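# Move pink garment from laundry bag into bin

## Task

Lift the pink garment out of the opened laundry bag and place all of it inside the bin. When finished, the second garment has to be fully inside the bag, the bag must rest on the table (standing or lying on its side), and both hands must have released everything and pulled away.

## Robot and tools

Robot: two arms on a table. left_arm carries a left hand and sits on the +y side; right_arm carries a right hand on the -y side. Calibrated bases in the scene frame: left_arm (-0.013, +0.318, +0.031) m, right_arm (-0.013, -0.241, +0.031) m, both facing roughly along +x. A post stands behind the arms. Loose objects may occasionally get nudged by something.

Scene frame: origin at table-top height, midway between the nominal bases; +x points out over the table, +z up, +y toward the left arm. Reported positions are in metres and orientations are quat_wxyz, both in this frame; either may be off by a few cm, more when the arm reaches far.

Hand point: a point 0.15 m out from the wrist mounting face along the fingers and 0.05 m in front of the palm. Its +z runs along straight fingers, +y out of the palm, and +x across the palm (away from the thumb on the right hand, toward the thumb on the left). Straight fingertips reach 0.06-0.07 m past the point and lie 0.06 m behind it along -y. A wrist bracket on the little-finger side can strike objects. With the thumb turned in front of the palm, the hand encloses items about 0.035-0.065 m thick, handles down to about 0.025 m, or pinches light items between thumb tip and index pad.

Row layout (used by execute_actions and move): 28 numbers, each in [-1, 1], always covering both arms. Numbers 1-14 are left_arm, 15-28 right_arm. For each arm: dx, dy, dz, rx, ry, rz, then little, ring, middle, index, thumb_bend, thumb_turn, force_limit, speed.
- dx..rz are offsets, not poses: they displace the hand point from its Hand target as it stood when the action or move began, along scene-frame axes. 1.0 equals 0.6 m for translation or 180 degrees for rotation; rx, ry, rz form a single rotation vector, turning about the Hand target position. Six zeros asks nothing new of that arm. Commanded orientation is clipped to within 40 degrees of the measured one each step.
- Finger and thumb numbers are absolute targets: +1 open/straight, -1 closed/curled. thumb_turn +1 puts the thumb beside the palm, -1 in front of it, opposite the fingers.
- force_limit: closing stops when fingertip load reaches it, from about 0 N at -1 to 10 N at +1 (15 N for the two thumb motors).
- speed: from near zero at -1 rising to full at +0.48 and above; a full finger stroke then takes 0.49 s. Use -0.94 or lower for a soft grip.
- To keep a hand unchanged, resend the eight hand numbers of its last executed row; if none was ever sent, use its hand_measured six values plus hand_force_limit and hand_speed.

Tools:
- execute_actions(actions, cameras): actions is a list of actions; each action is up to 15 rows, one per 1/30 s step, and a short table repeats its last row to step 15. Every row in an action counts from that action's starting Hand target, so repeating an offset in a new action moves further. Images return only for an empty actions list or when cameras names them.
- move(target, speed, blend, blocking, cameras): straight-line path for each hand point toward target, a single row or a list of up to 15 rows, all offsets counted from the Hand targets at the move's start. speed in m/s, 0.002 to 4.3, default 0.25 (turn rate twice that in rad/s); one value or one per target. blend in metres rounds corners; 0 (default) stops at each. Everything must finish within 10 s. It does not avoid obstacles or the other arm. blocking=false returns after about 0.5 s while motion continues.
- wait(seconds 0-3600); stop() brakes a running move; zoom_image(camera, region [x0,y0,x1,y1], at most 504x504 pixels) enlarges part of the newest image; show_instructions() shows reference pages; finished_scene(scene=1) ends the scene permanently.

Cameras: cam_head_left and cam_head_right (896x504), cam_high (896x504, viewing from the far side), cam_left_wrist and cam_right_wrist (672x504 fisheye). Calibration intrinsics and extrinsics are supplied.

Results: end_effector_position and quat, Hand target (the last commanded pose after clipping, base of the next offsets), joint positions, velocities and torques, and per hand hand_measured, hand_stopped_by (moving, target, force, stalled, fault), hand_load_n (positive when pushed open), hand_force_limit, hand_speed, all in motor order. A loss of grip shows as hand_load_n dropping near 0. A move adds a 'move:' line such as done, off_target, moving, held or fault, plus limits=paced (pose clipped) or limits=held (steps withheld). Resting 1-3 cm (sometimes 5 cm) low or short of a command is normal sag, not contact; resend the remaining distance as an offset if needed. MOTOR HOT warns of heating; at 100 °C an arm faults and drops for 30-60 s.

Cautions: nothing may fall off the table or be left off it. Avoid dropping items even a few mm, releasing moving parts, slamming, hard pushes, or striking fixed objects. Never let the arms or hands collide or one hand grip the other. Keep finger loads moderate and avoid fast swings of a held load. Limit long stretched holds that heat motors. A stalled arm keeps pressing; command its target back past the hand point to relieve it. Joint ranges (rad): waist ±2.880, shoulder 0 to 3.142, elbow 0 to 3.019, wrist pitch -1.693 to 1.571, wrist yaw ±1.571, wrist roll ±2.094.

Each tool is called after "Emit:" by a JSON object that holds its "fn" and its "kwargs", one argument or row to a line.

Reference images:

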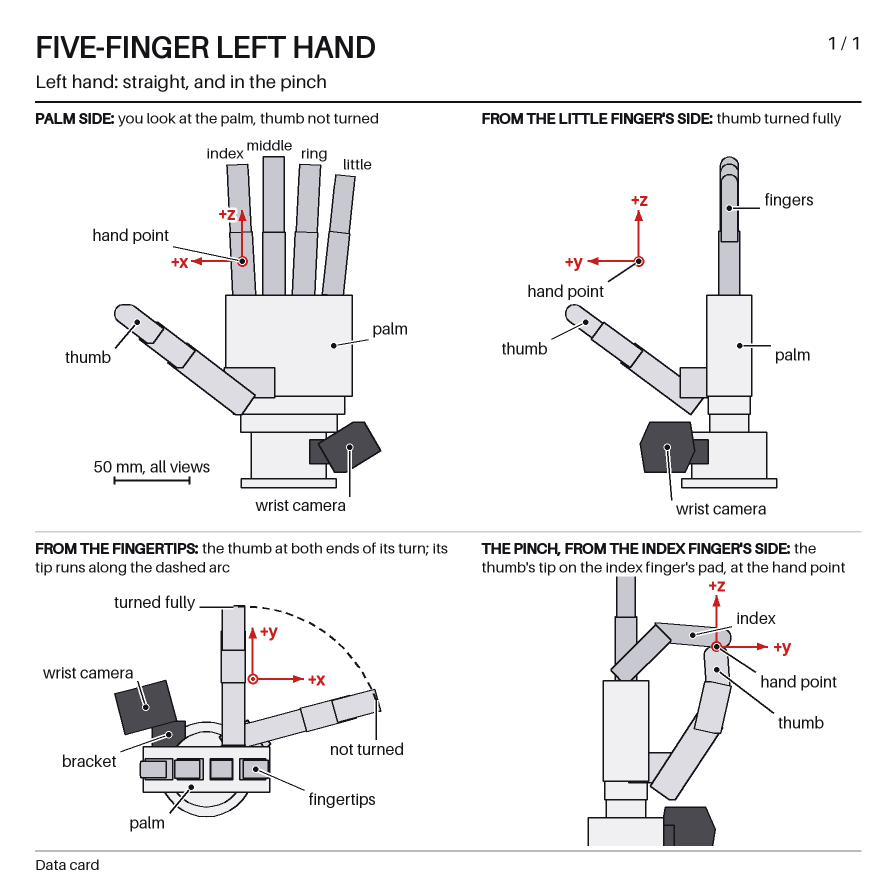

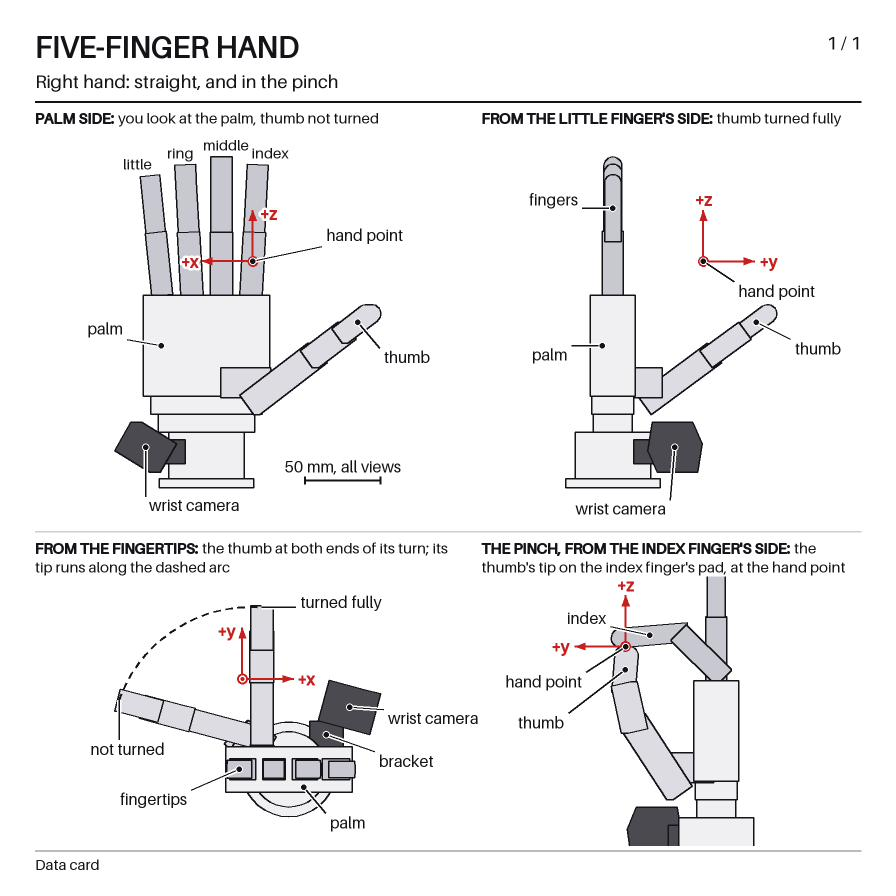

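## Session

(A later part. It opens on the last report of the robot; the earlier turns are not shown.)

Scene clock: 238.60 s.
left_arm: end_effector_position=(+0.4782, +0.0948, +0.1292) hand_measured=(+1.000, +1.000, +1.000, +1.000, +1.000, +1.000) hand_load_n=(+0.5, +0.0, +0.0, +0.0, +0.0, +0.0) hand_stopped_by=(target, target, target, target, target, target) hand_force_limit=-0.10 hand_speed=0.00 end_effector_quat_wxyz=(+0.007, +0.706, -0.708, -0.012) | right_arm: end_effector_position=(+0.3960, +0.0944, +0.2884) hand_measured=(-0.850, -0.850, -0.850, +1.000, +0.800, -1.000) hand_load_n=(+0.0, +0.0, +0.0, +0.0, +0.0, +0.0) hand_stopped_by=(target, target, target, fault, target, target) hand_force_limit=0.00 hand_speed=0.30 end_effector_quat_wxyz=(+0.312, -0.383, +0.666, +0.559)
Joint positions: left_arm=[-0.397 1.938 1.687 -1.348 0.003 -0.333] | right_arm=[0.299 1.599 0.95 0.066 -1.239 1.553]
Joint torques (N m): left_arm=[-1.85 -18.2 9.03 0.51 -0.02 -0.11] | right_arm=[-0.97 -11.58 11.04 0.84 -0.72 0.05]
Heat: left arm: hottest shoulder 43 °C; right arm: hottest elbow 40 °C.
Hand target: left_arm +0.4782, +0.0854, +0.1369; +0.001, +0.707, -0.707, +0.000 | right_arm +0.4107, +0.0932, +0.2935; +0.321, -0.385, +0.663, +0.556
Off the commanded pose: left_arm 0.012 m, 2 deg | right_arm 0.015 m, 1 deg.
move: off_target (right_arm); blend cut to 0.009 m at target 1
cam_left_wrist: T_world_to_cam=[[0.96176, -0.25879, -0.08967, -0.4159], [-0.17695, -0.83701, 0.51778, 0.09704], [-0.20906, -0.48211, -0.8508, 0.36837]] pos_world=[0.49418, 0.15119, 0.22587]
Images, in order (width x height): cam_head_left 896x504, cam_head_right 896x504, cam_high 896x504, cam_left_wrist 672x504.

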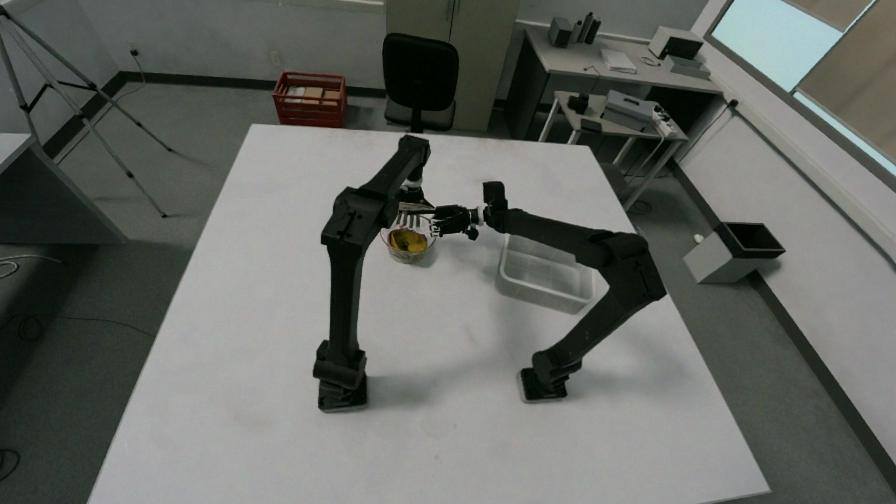

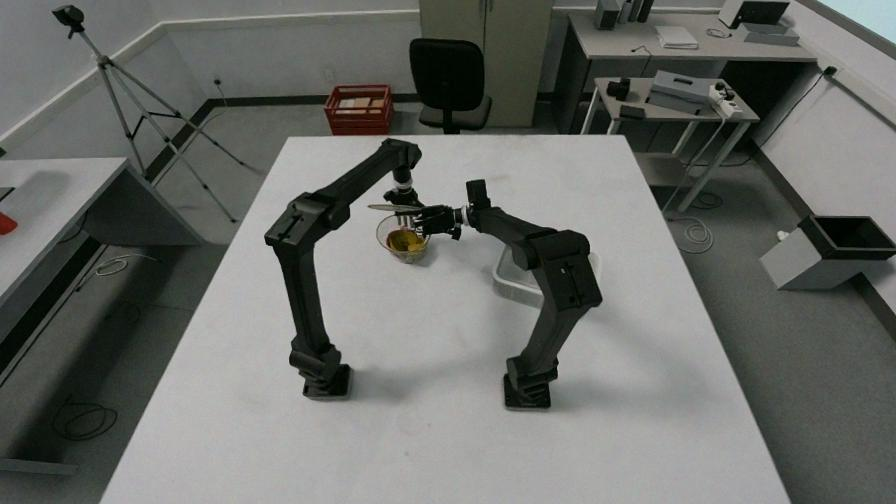

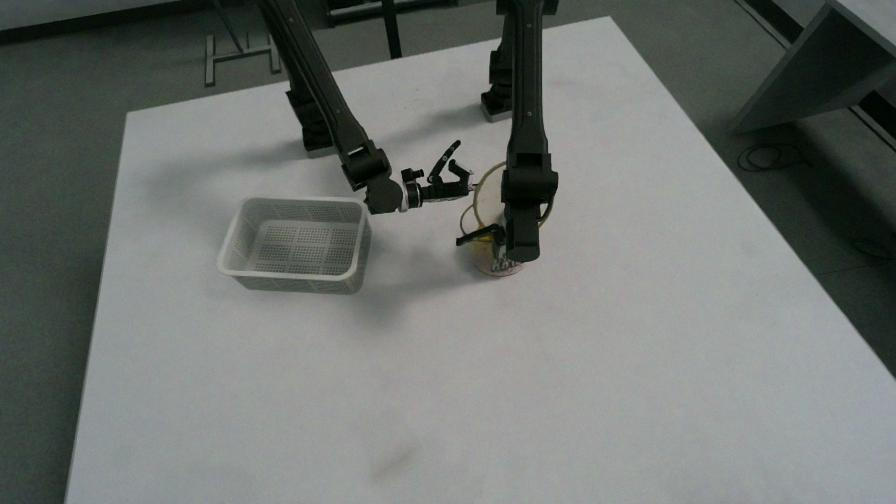

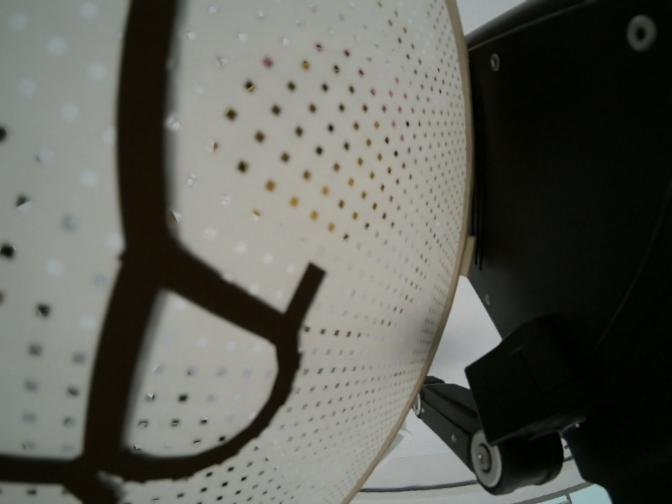

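Emit:
{"fn": "move", "kwargs": {
  "target": [
    [0.06,0,0,0,0,0,1,1,1,1,1,1,-0.1,0,0,0,0,0,0,0,-0.85,-0.85,-0.85,1,0.8,-1,0,0.3]
  ],
  "speed": 0.06,
  "cameras": ["cam_head_right","cam_head_left","cam_left_wrist"]
}}

Emit:
{"fn": "zoom_image", "kwargs": {
  "camera": "cam_head_right",
  "region": [360, 170, 460, 270]
}}

Scene clock: 240.53 s.
left_arm: end_effector_position=(+0.5036, +0.0860, +0.1300) hand_measured=(+1.000, +1.000, +1.000, +1.000, +1.000, +1.000) hand_load_n=(+0.0, +0.0, +0.0, +0.0, -0.5, +0.0) hand_stopped_by=(target, target, target, target, target, target) hand_force_limit=-0.10 hand_speed=0.00 end_effector_quat_wxyz=(+0.004, +0.706, -0.708, -0.005) | right_arm: end_effector_position=(+0.3959, +0.0944, +0.2884) hand_measured=(-0.850, -0.850, -0.850, +1.000, +0.800, -1.000) hand_load_n=(+0.0, +0.0, +0.5, +0.0, +0.0, +0.0) hand_stopped_by=(target, target, target, fault, target, target) hand_force_limit=0.00 hand_speed=0.30 end_effector_quat_wxyz=(+0.312, -0.383, +0.666, +0.559)
Joint positions: left_arm=[-0.397 1.999 1.787 -1.372 0.003 -0.333] | right_arm=[0.299 1.599 0.95 0.066 -1.239 1.553]
Joint torques (N m): left_arm=[-0.97 -17.14 13.09 -0.84 -0.07 0.11] | right_arm=[-0.97 -11.58 11.07 0.84 -0.72 0.06]
Heat: left arm: hottest shoulder 43 °C; right arm: hottest elbow 40 °C.
Hand target: left_arm +0.5143, +0.0854, +0.1370; +0.001, +0.707, -0.707, +0.000 | right_arm +0.4108, +0.0932, +0.2935; +0.321, -0.385, +0.663, +0.556
Off the commanded pose: left_arm 0.013 m, 1 deg | right_arm 0.016 m, 1 deg.
move: off_target (left_arm)
cam_left_wrist: T_world_to_cam=[[0.9629, -0.25915, -0.07525, -0.44494], [-0.18402, -0.83452, 0.51934, 0.09679], [-0.19738, -0.48623, -0.85125, 0.36465]] pos_world=[0.51822, 0.14277, 0.22666]
Images, in order (width x height): cam_head_left 896x504, cam_head_right 896x504, cam_left_wrist 672x504.

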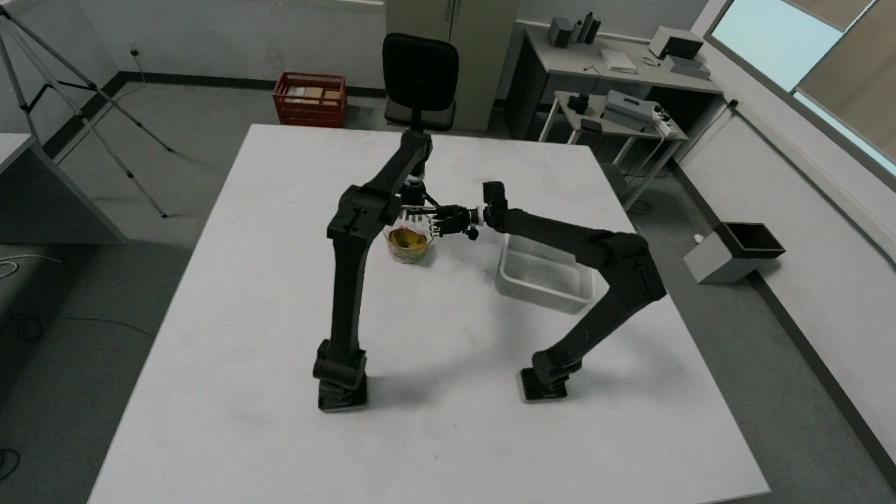

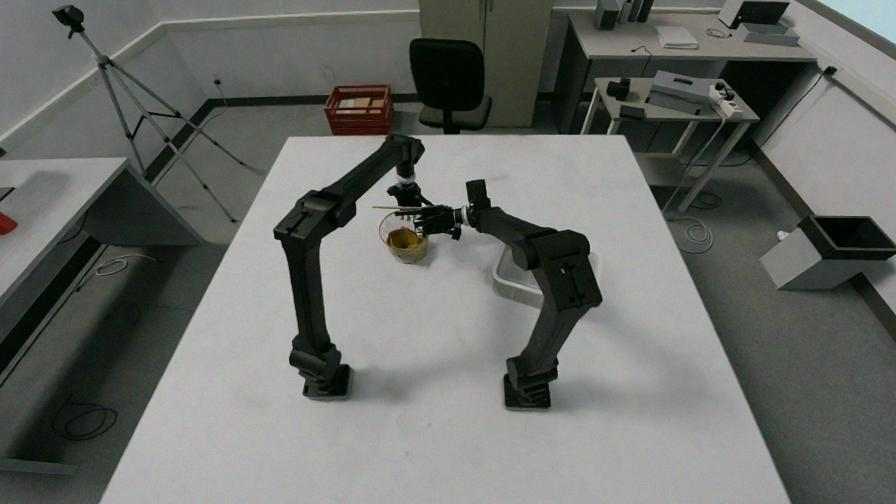

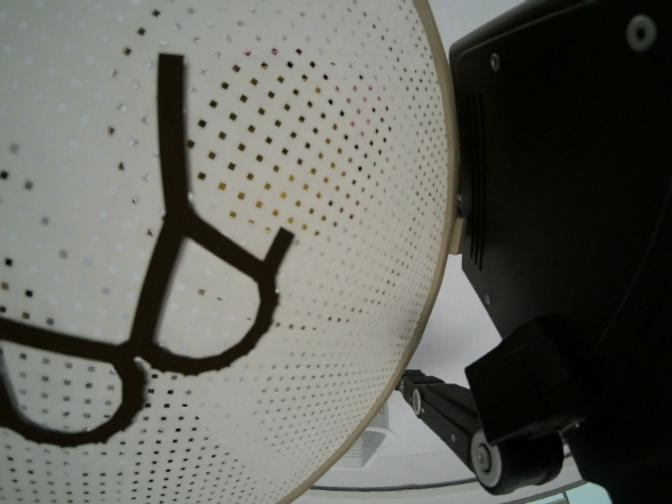

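Scaled by 5.040 from the camera's image (finer frame: 1280x720).

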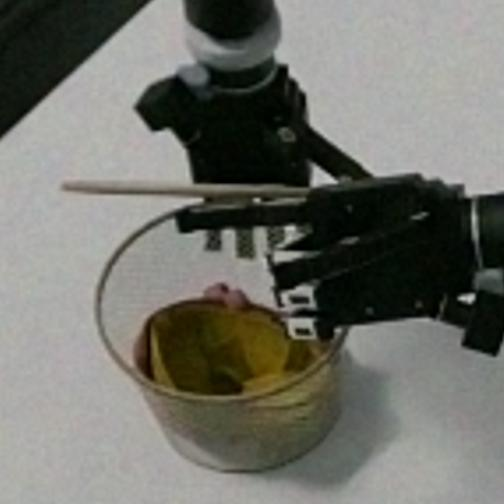

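Emit:
{"fn": "move", "kwargs": {
  "target": [
    [0.05,0,0,0,0,0,1,1,1,1,1,1,-0.1,0,0.05,0,0.01,0,0,0,-0.85,-0.85,-0.85,1,0.8,-1,0,0.3]
  ],
  "speed": 0.06,
  "cameras": ["cam_head_right","cam_head_left","cam_high","cam_left_wrist"]
}}

Emit:
{"fn": "zoom_image", "kwargs": {
  "camera": "cam_head_right",
  "region": [360, 170, 460, 270]
}}

Scene clock: 242.07 s.
left_arm: end_effector_position=(+0.5315, +0.0787, +0.1308) hand_measured=(+1.000, +1.000, +1.000, +1.000, +1.000, +1.000) hand_load_n=(+0.0, +0.0, +0.0, +0.0, +0.0, +0.0) hand_stopped_by=(target, target, target, target, target, target) hand_force_limit=-0.10 hand_speed=0.00 end_effector_quat_wxyz=(+0.004, +0.707, -0.707, -0.005) | right_arm: end_effector_position=(+0.4258, +0.0949, +0.2951) hand_measured=(-0.850, -0.850, -0.850, +1.000, +0.800, -1.000) hand_load_n=(+0.0, +0.0, +0.0, +0.0, +0.0, +0.0) hand_stopped_by=(target, target, target, fault, target, target) hand_force_limit=0.00 hand_speed=0.30 end_effector_quat_wxyz=(+0.313, -0.383, +0.666, +0.559)
Joint positions: left_arm=[-0.393 2.08 1.92 -1.424 0.003 -0.332] | right_arm=[0.282 1.653 1.046 -0.001 -1.252 1.526]
Joint torques (N m): left_arm=[1.2 -18.78 13.18 -0.46 -0.04 0.2] | right_arm=[-0.97 -12.45 11.32 0.84 -0.74 0.07]
Heat: left arm: hottest shoulder 43 °C; right arm: hottest elbow 40 °C.
Hand target: left_arm +0.5443, +0.0854, +0.1369; +0.001, +0.707, -0.707, +0.000 | right_arm +0.4407, +0.0933, +0.2993; +0.321, -0.385, +0.663, +0.556
Off the commanded pose: left_arm 0.016 m, 1 deg | right_arm 0.016 m, 1 deg.
move: off_target (left_arm, right_arm)
cam_left_wrist: T_world_to_cam=[[0.96348, -0.25697, -0.07528, -0.47412], [-0.18212, -0.83495, 0.51931, 0.09451], [-0.19631, -0.48664, -0.85126, 0.36679]] pos_world=[0.54602, 0.13557, 0.22746]
Images, in order (width x height): cam_head_left 896x504, cam_head_right 896x504, cam_high 896x504, cam_left_wrist 672x504.

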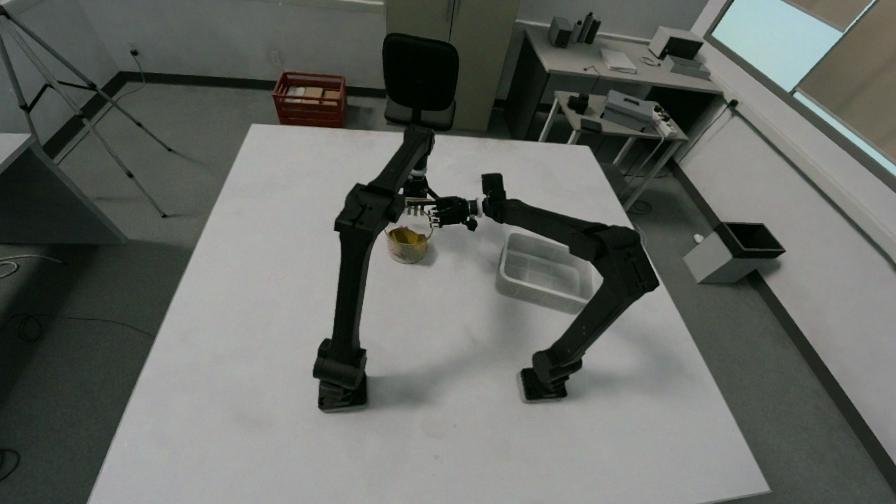

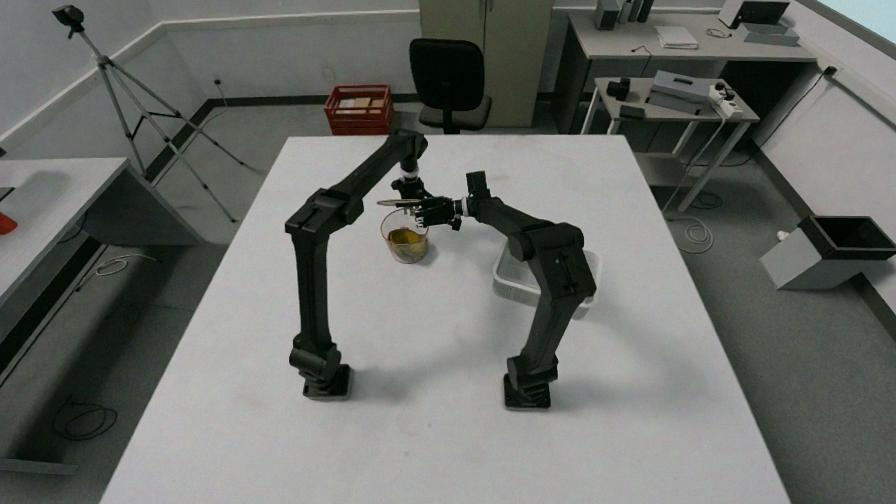

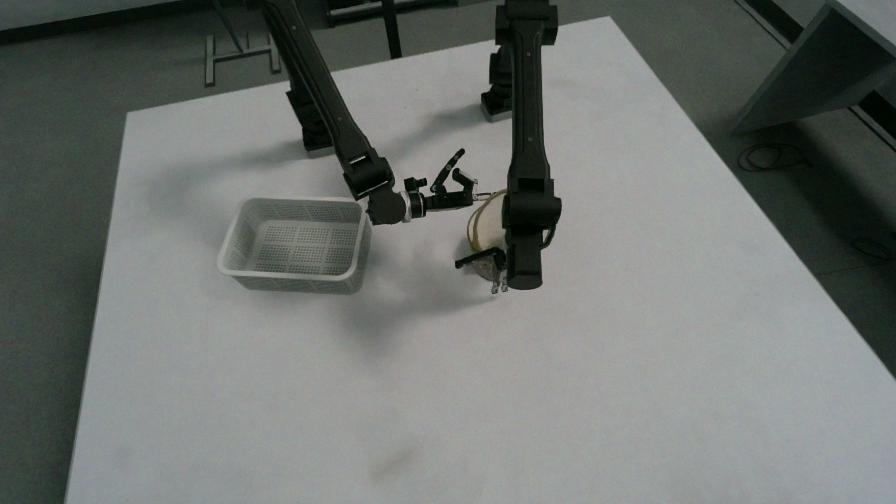

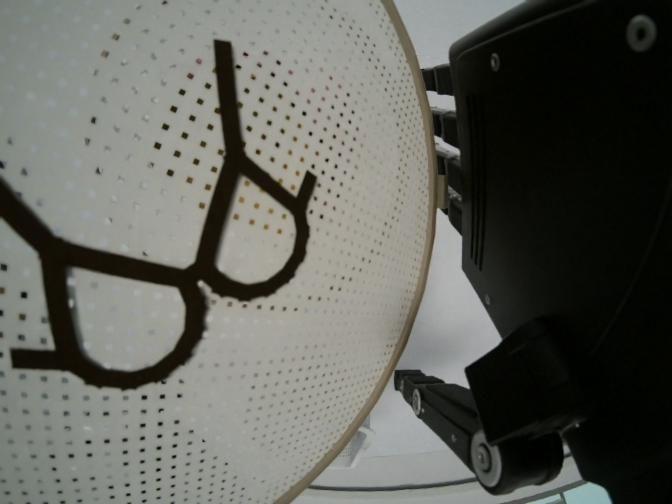

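Scaled by 5.040 from the camera's image (finer frame: 1280x720).

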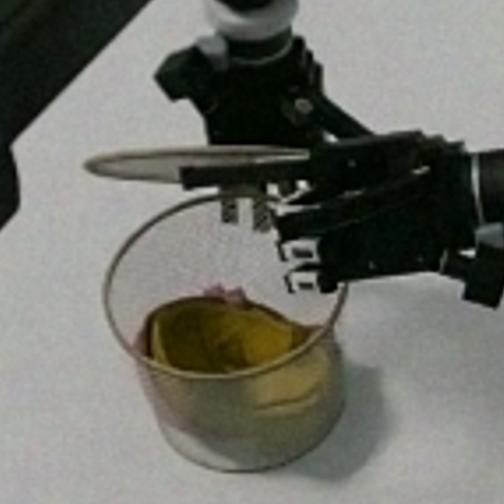

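Emit:
{"fn": "move", "kwargs": {
  "target": [
    [0.10,-0.02,0.0,0,0,0,1,1,1,1,1,1,-0.1,0,0.0,0,0.0,0,0,0,-0.85,-0.85,-0.85,1,0.8,-1,0,0.3]
  ],
  "speed": 0.06,
  "cameras": ["cam_head_right","cam_high","cam_left_wrist"]
}}

Emit:
{"fn": "zoom_image", "kwargs": {
  "camera": "cam_head_right",
  "region": [360, 170, 460, 270]
}}

Emit:
{"fn": "zoom_image", "kwargs": {
  "camera": "cam_high",
  "region": [440, 160, 580, 300]
}}

Scene clock: 244.57 s.
left_arm: end_effector_position=(+0.5936, +0.0650, +0.1324) hand_measured=(+1.000, +1.000, +1.000, +1.000, +1.000, +1.000) hand_load_n=(+0.5, +0.0, +0.0, +0.0, +0.0, +0.0) hand_stopped_by=(target, target, target, target, target, target) hand_force_limit=-0.10 hand_speed=0.00 end_effector_quat_wxyz=(+0.004, +0.707, -0.707, -0.004) | right_arm: end_effector_position=(+0.4256, +0.0949, +0.2950) hand_measured=(-0.850, -0.850, -0.850, +1.000, +0.800, -1.000) hand_load_n=(+0.0, +0.0, +0.0, +0.0, +0.0, -0.5) hand_stopped_by=(target, target, target, fault, target, target) hand_force_limit=0.00 hand_speed=0.30 end_effector_quat_wxyz=(+0.313, -0.383, +0.665, +0.559)
Joint positions: left_arm=[-0.382 2.295 2.294 -1.581 0.003 -0.322] | right_arm=[0.282 1.653 1.046 -0.001 -1.252 1.524]
Joint torques (N m): left_arm=[0.44 -20.37 13.57 -0.53 -0.05 0.2] | right_arm=[-0.97 -12.45 11.33 0.77 -0.74 0.06]
Heat: left arm: hottest shoulder 43 °C; right arm: hottest elbow 40 °C.
Hand target: left_arm +0.6043, +0.0733, +0.1368; +0.001, +0.707, -0.707, +0.000 | right_arm +0.4407, +0.0933, +0.2993; +0.321, -0.385, +0.663, +0.556
Off the commanded pose: left_arm 0.014 m, 1 deg | right_arm 0.016 m, 1 deg.
move: off_target (left_arm)
cam_left_wrist: T_world_to_cam=[[0.9637, -0.25671, -0.07334, -0.53775], [-0.18278, -0.83463, 0.5196, 0.0939], [-0.1946, -0.48734, -0.85125, 0.37273]] pos_world=[0.60793, 0.12197, 0.22906]

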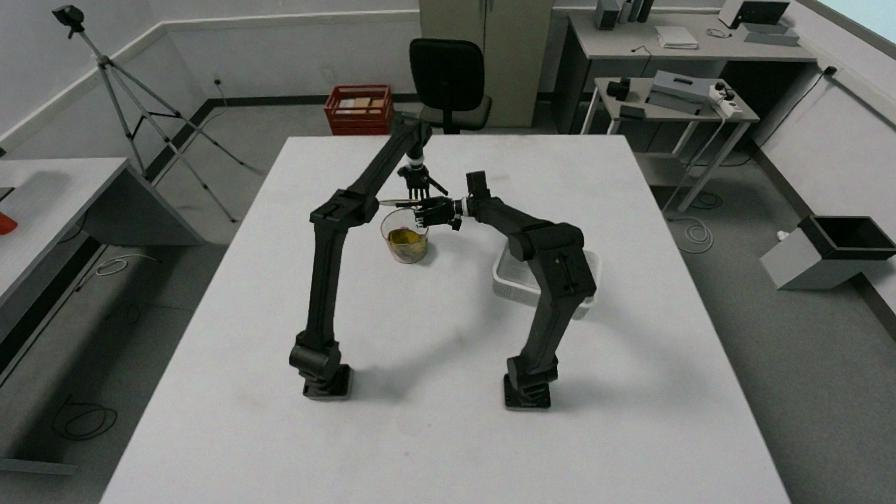

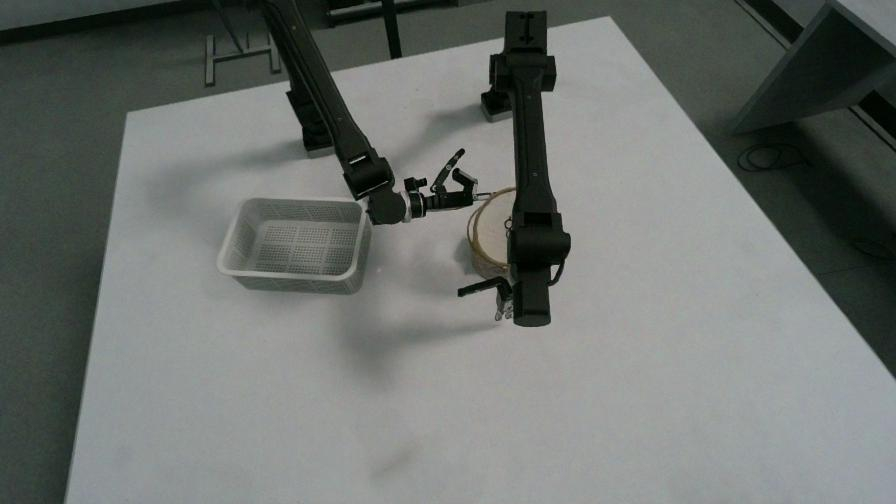

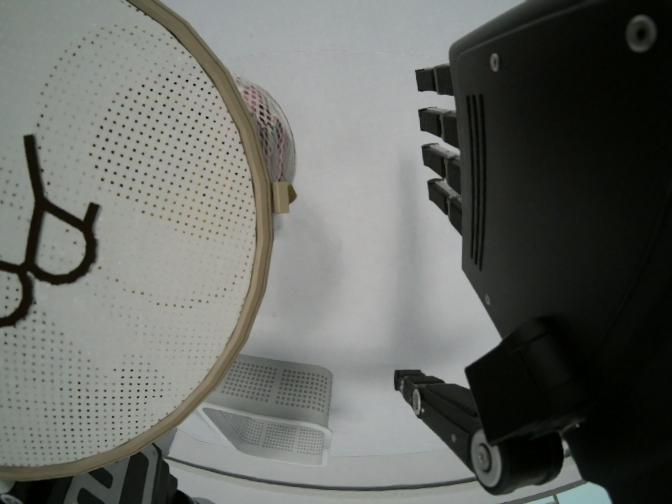

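Scaled by 5.040 from the camera's image (finer frame: 1280x720).

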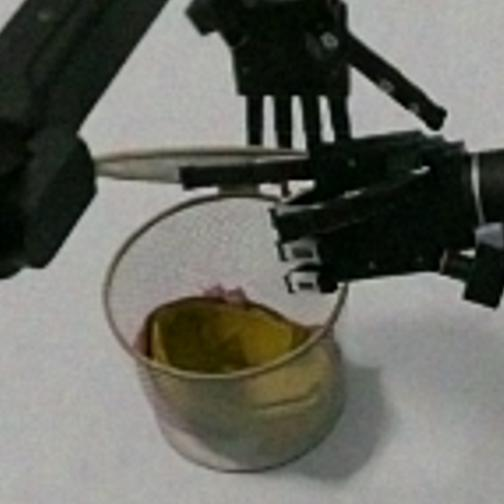

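Scaled by 3.600 from the camera's image (finer frame: 1280x720).

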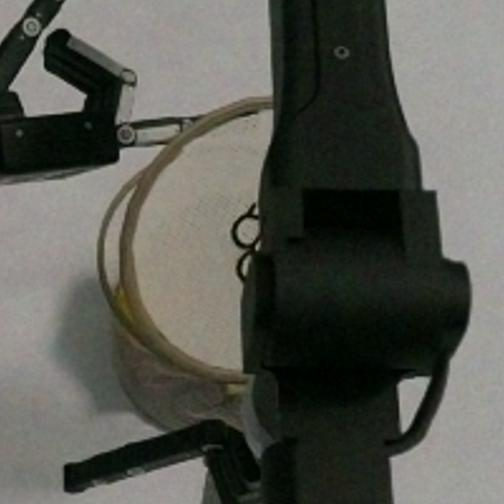

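Emit:
{"fn": "move", "kwargs": {
  "target": [
    [-0.07,0.03,0.0,0,0,0,1,1,1,1,1,1,-0.1,0,0.0,0,0.0,0,0,0,-0.85,-0.85,-0.85,1,0.8,-1,0,0.3],
    [-0.07,0.03,0.0,0,0,0,1,1,1,1,1,1,-0.1,0,0.10,0,-0.005,0,0,0,-0.85,-0.85,-0.85,1,0.8,-1,0,0.3]
  ],
  "speed": 0.06,
  "cameras": ["cam_head_right","cam_high","cam_left_wrist","cam_head_left"]
}}

Emit:
{"fn": "zoom_image", "kwargs": {
  "camera": "cam_head_right",
  "region": [360, 170, 460, 270]
}}

Emit:
{"fn": "zoom_image", "kwargs": {
  "camera": "cam_high",
  "region": [440, 160, 580, 300]
}}

Scene clock: 248.73 s.
left_arm: end_effector_position=(+0.5545, +0.0825, +0.1281) hand_measured=(+1.000, +1.000, +1.000, +1.000, +1.000, +1.000) hand_load_n=(+0.0, +0.0, +0.0, +0.0, +0.0, +0.0) hand_stopped_by=(target, target, target, target, target, target) hand_force_limit=-0.10 hand_speed=0.00 end_effector_quat_wxyz=(+0.008, +0.707, -0.707, -0.014) | right_arm: end_effector_position=(+0.4860, +0.0957, +0.2937) hand_measured=(-0.850, -0.850, -0.850, +1.000, +0.800, -1.000) hand_load_n=(+0.0, +0.0, +0.0, -0.5, +0.0, +0.0) hand_stopped_by=(target, target, target, fault, target, target) hand_force_limit=0.00 hand_speed=0.30 end_effector_quat_wxyz=(+0.313, -0.383, +0.665, +0.559)
Joint positions: left_arm=[-0.376 2.161 2.046 -1.488 0.002 -0.315] | right_arm=[0.254 1.787 1.236 -0.106 -1.275 1.473]
Joint torques (N m): left_arm=[1.03 -20.95 9.55 0.65 -0.03 0.26] | right_arm=[-0.91 -14.68 11.6 0.76 -0.79 0.04]
Heat: left arm: hottest shoulder 43 °C; right arm: hottest elbow 41 °C.
Hand target: left_arm +0.5623, +0.0912, +0.1369; +0.000, +0.707, -0.708, +0.000 | right_arm +0.5007, +0.0931, +0.2964; +0.321, -0.385, +0.663, +0.556
Off the commanded pose: left_arm 0.015 m, 2 deg | right_arm 0.015 m, 1 deg.
move: off_target (left_arm, right_arm)
cam_left_wrist: T_world_to_cam=[[0.96181, -0.25716, -0.09372, -0.4922], [-0.17375, -0.83821, 0.51693, 0.09926], [-0.21149, -0.48091, -0.85088, 0.37879]] pos_world=[0.57076, 0.13879, 0.22487]
Images, in order (width x height): cam_head_left 896x504, cam_head_right 896x504, cam_high 896x504, cam_left_wrist 672x504.

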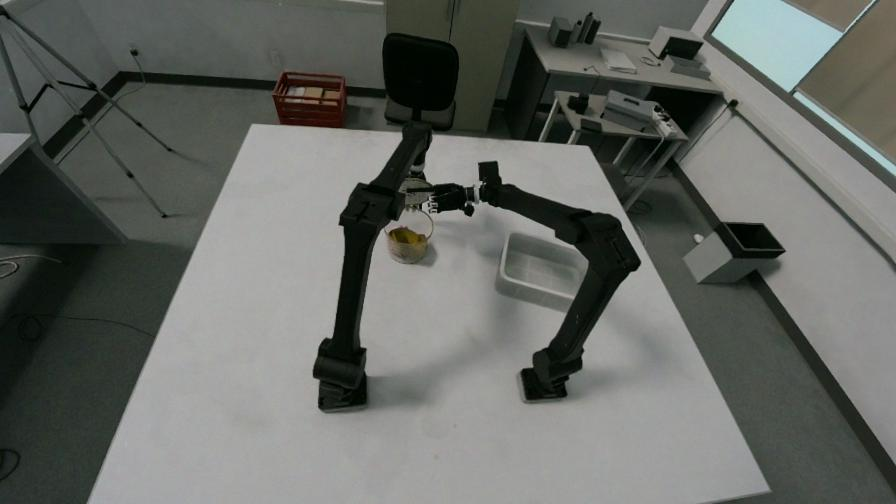

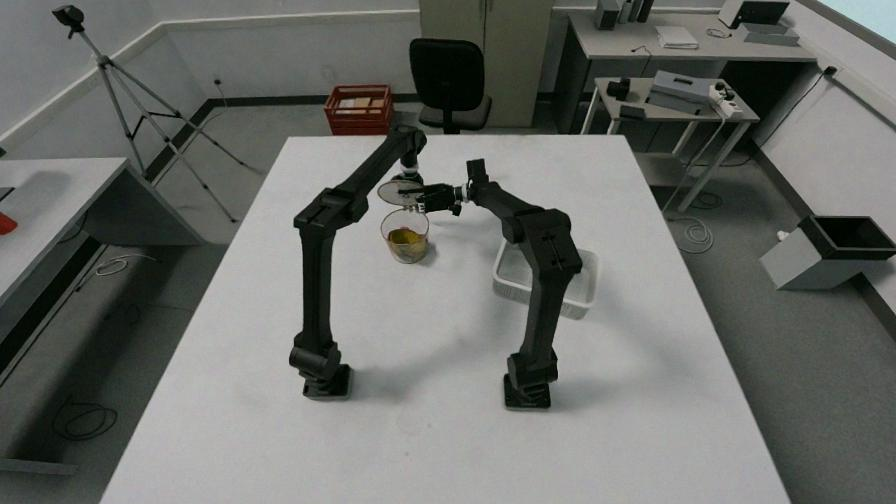

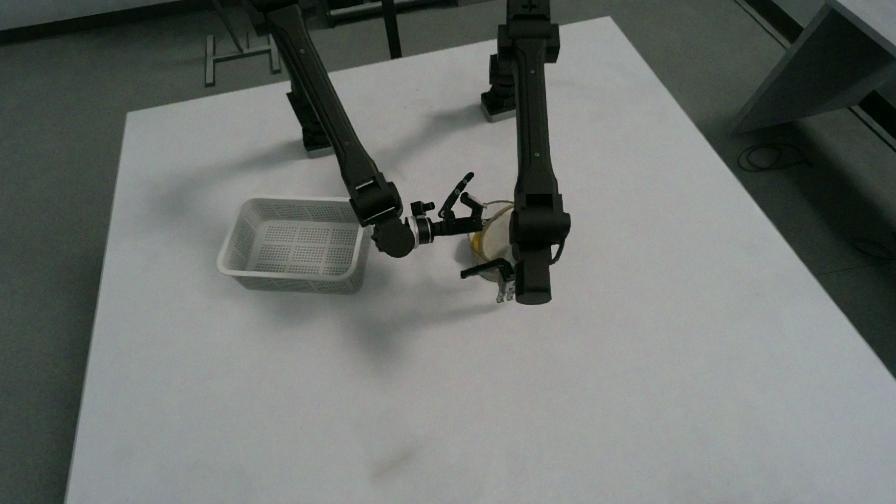

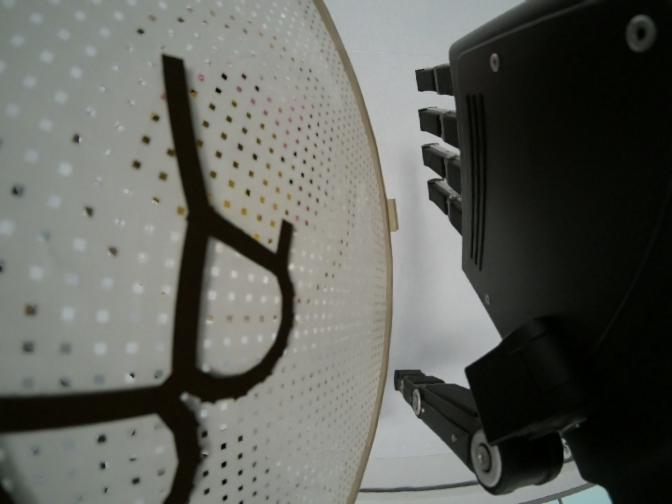

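Scaled by 5.040 from the camera's image (finer frame: 1280x720).

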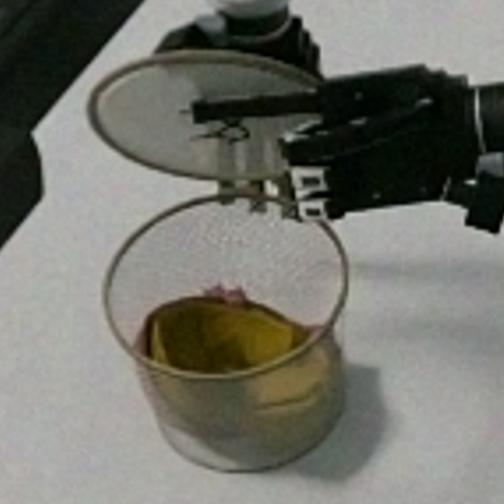

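Scaled by 3.600 from the camera's image (finer frame: 1280x720).

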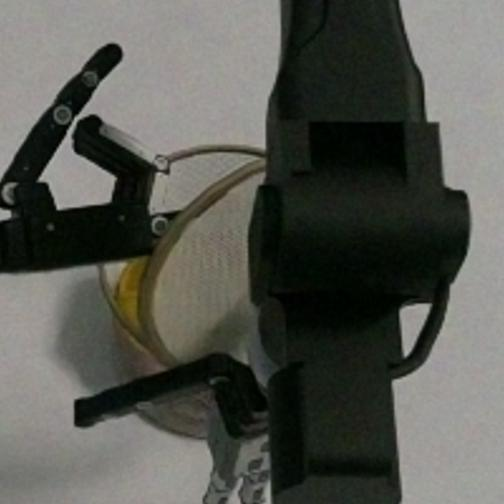

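Emit:
{"fn": "move", "kwargs": {
  "target": [
    [0.0,0.0,0.0,0,0,0,1,1,1,1,1,1,-0.1,0,0.05,0,-0.02,0,0,0,-0.85,-0.85,-0.85,1,0.8,-1,0,0.3],
    [0.0,0.0,0.0,0,0,0,1,1,1,1,1,1,-0.1,0,0.0,0,0.0,0,0,0,-0.85,-0.85,-0.85,1,0.8,-1,0,0.3]
  ],
  "speed": [0.06,0.03],
  "cameras": ["cam_head_right","cam_high","cam_left_wrist","cam_head_left"]
}}

Emit:
{"fn": "zoom_image", "kwargs": {
  "camera": "cam_head_right",
  "region": [360, 170, 460, 270]
}}

Emit:
{"fn": "zoom_image", "kwargs": {
  "camera": "cam_high",
  "region": [440, 160, 580, 300]
}}

Scene clock: 251.57 s.
left_arm: end_effector_position=(+0.5547, +0.0832, +0.1281) hand_measured=(+1.000, +1.000, +1.000, +1.000, +1.000, +1.000) hand_load_n=(+0.0, +0.0, +0.0, +0.0, +0.0, +0.0) hand_stopped_by=(target, target, target, target, target, target) hand_force_limit=-0.10 hand_speed=0.00 end_effector_quat_wxyz=(+0.008, +0.707, -0.707, -0.014) | right_arm: end_effector_position=(+0.5023, +0.0929, +0.2904) hand_measured=(-0.850, -0.850, -0.850, +1.000, +0.800, -1.000) hand_load_n=(+0.0, +0.0, +0.0, +0.0, +0.0, -0.5) hand_stopped_by=(target, target, target, fault, target, target) hand_force_limit=0.00 hand_speed=0.30 end_effector_quat_wxyz=(+0.315, -0.383, +0.666, +0.558)
Joint positions: left_arm=[-0.375 2.161 2.046 -1.488 0.002 -0.314] | right_arm=[0.242 1.824 1.286 -0.14 -1.281 1.448]
Joint torques (N m): left_arm=[0.38 -21.19 9.61 0.64 -0.06 0.21] | right_arm=[-0.03 -18.02 8.21 1.72 -0.59 0.23]
Heat: left arm: hottest shoulder 43 °C; right arm: hottest elbow 41 °C.
Hand target: left_arm +0.5624, +0.0914, +0.1369; +0.000, +0.707, -0.707, +0.000 | right_arm +0.5007, +0.0933, +0.2964; +0.321, -0.385, +0.663, +0.556
Off the commanded pose: left_arm 0.014 m, 2 deg | right_arm 0.006 m, 1 deg.
move: done
cam_left_wrist: T_world_to_cam=[[0.96189, -0.25686, -0.09377, -0.49229], [-0.17345, -0.83825, 0.51696, 0.09971], [-0.21139, -0.481, -0.85086, 0.37912]] pos_world=[0.57096, 0.13949, 0.22487]
Images, in order (width x height): cam_head_left 896x504, cam_head_right 896x504, cam_high 896x504, cam_left_wrist 672x504.

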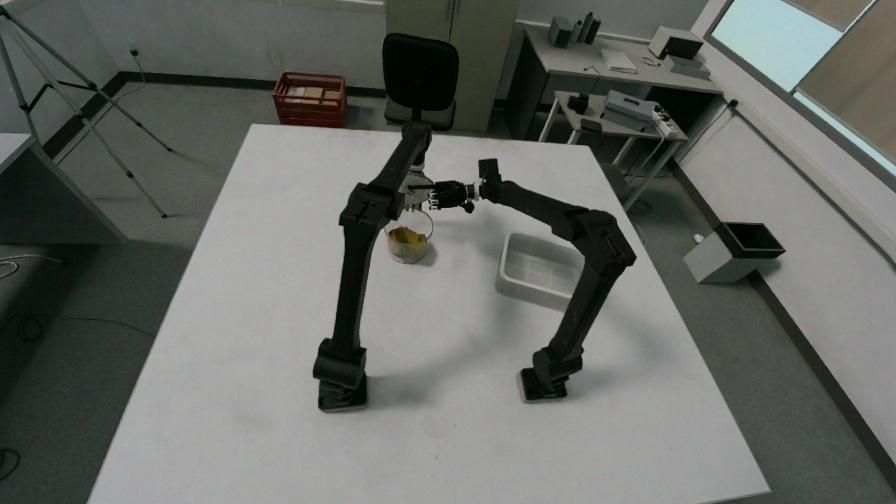

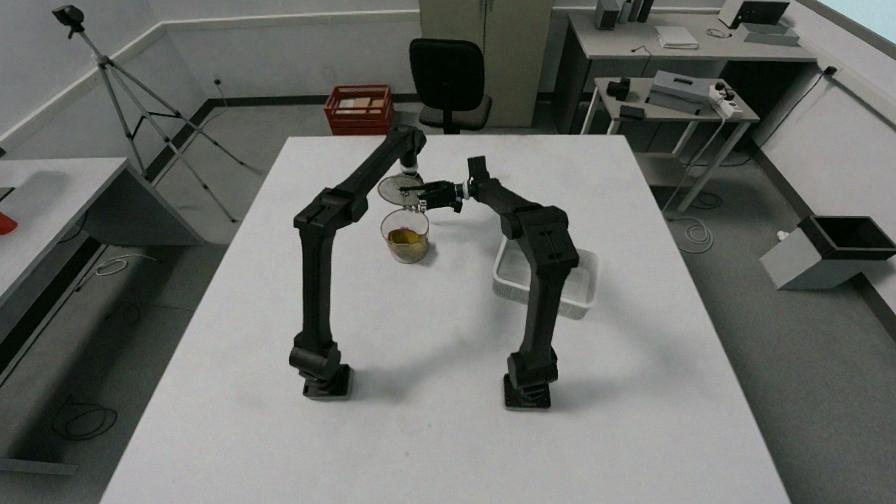

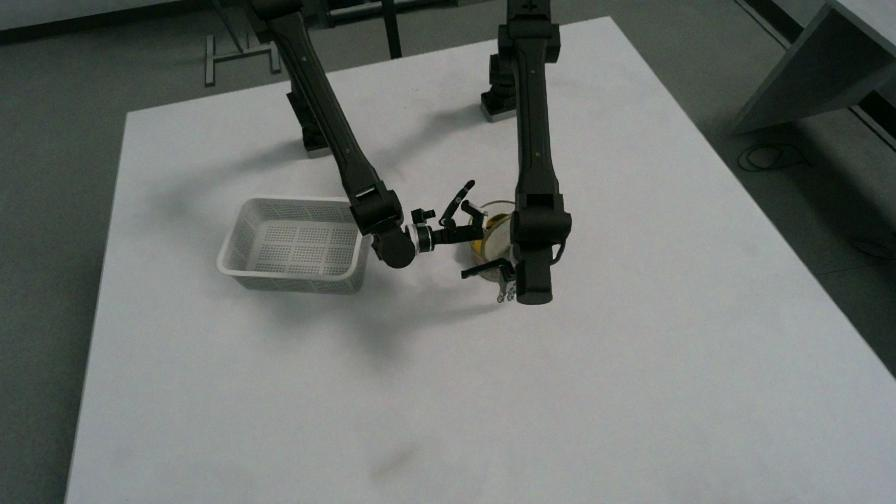

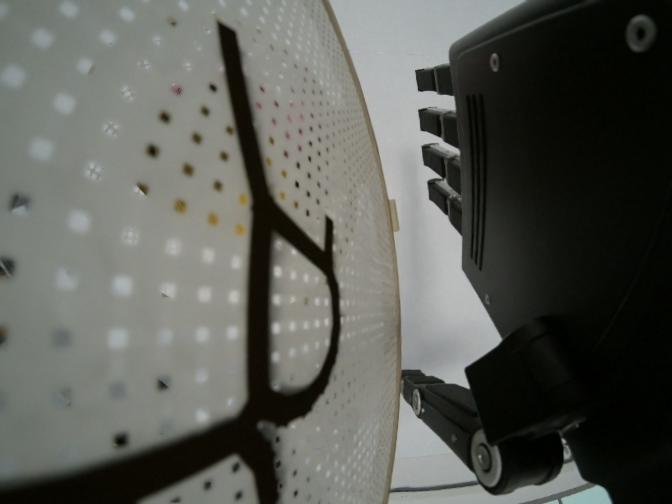

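Scaled by 5.040 from the camera's image (finer frame: 1280x720).

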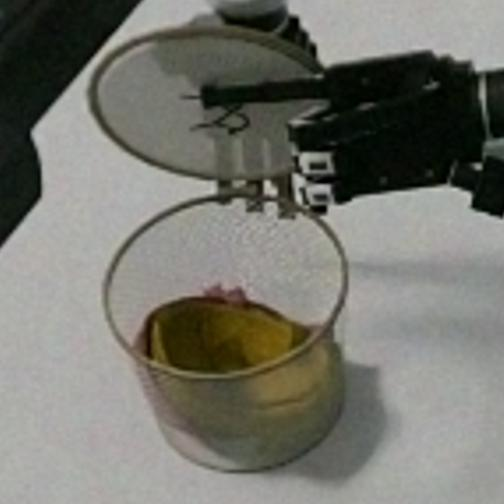

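Scaled by 3.600 from the camera's image (finer frame: 1280x720).

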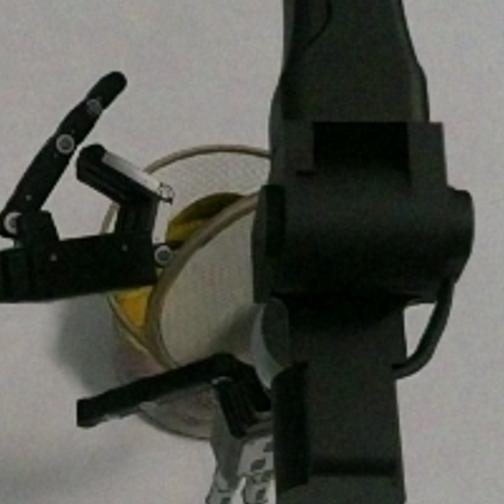

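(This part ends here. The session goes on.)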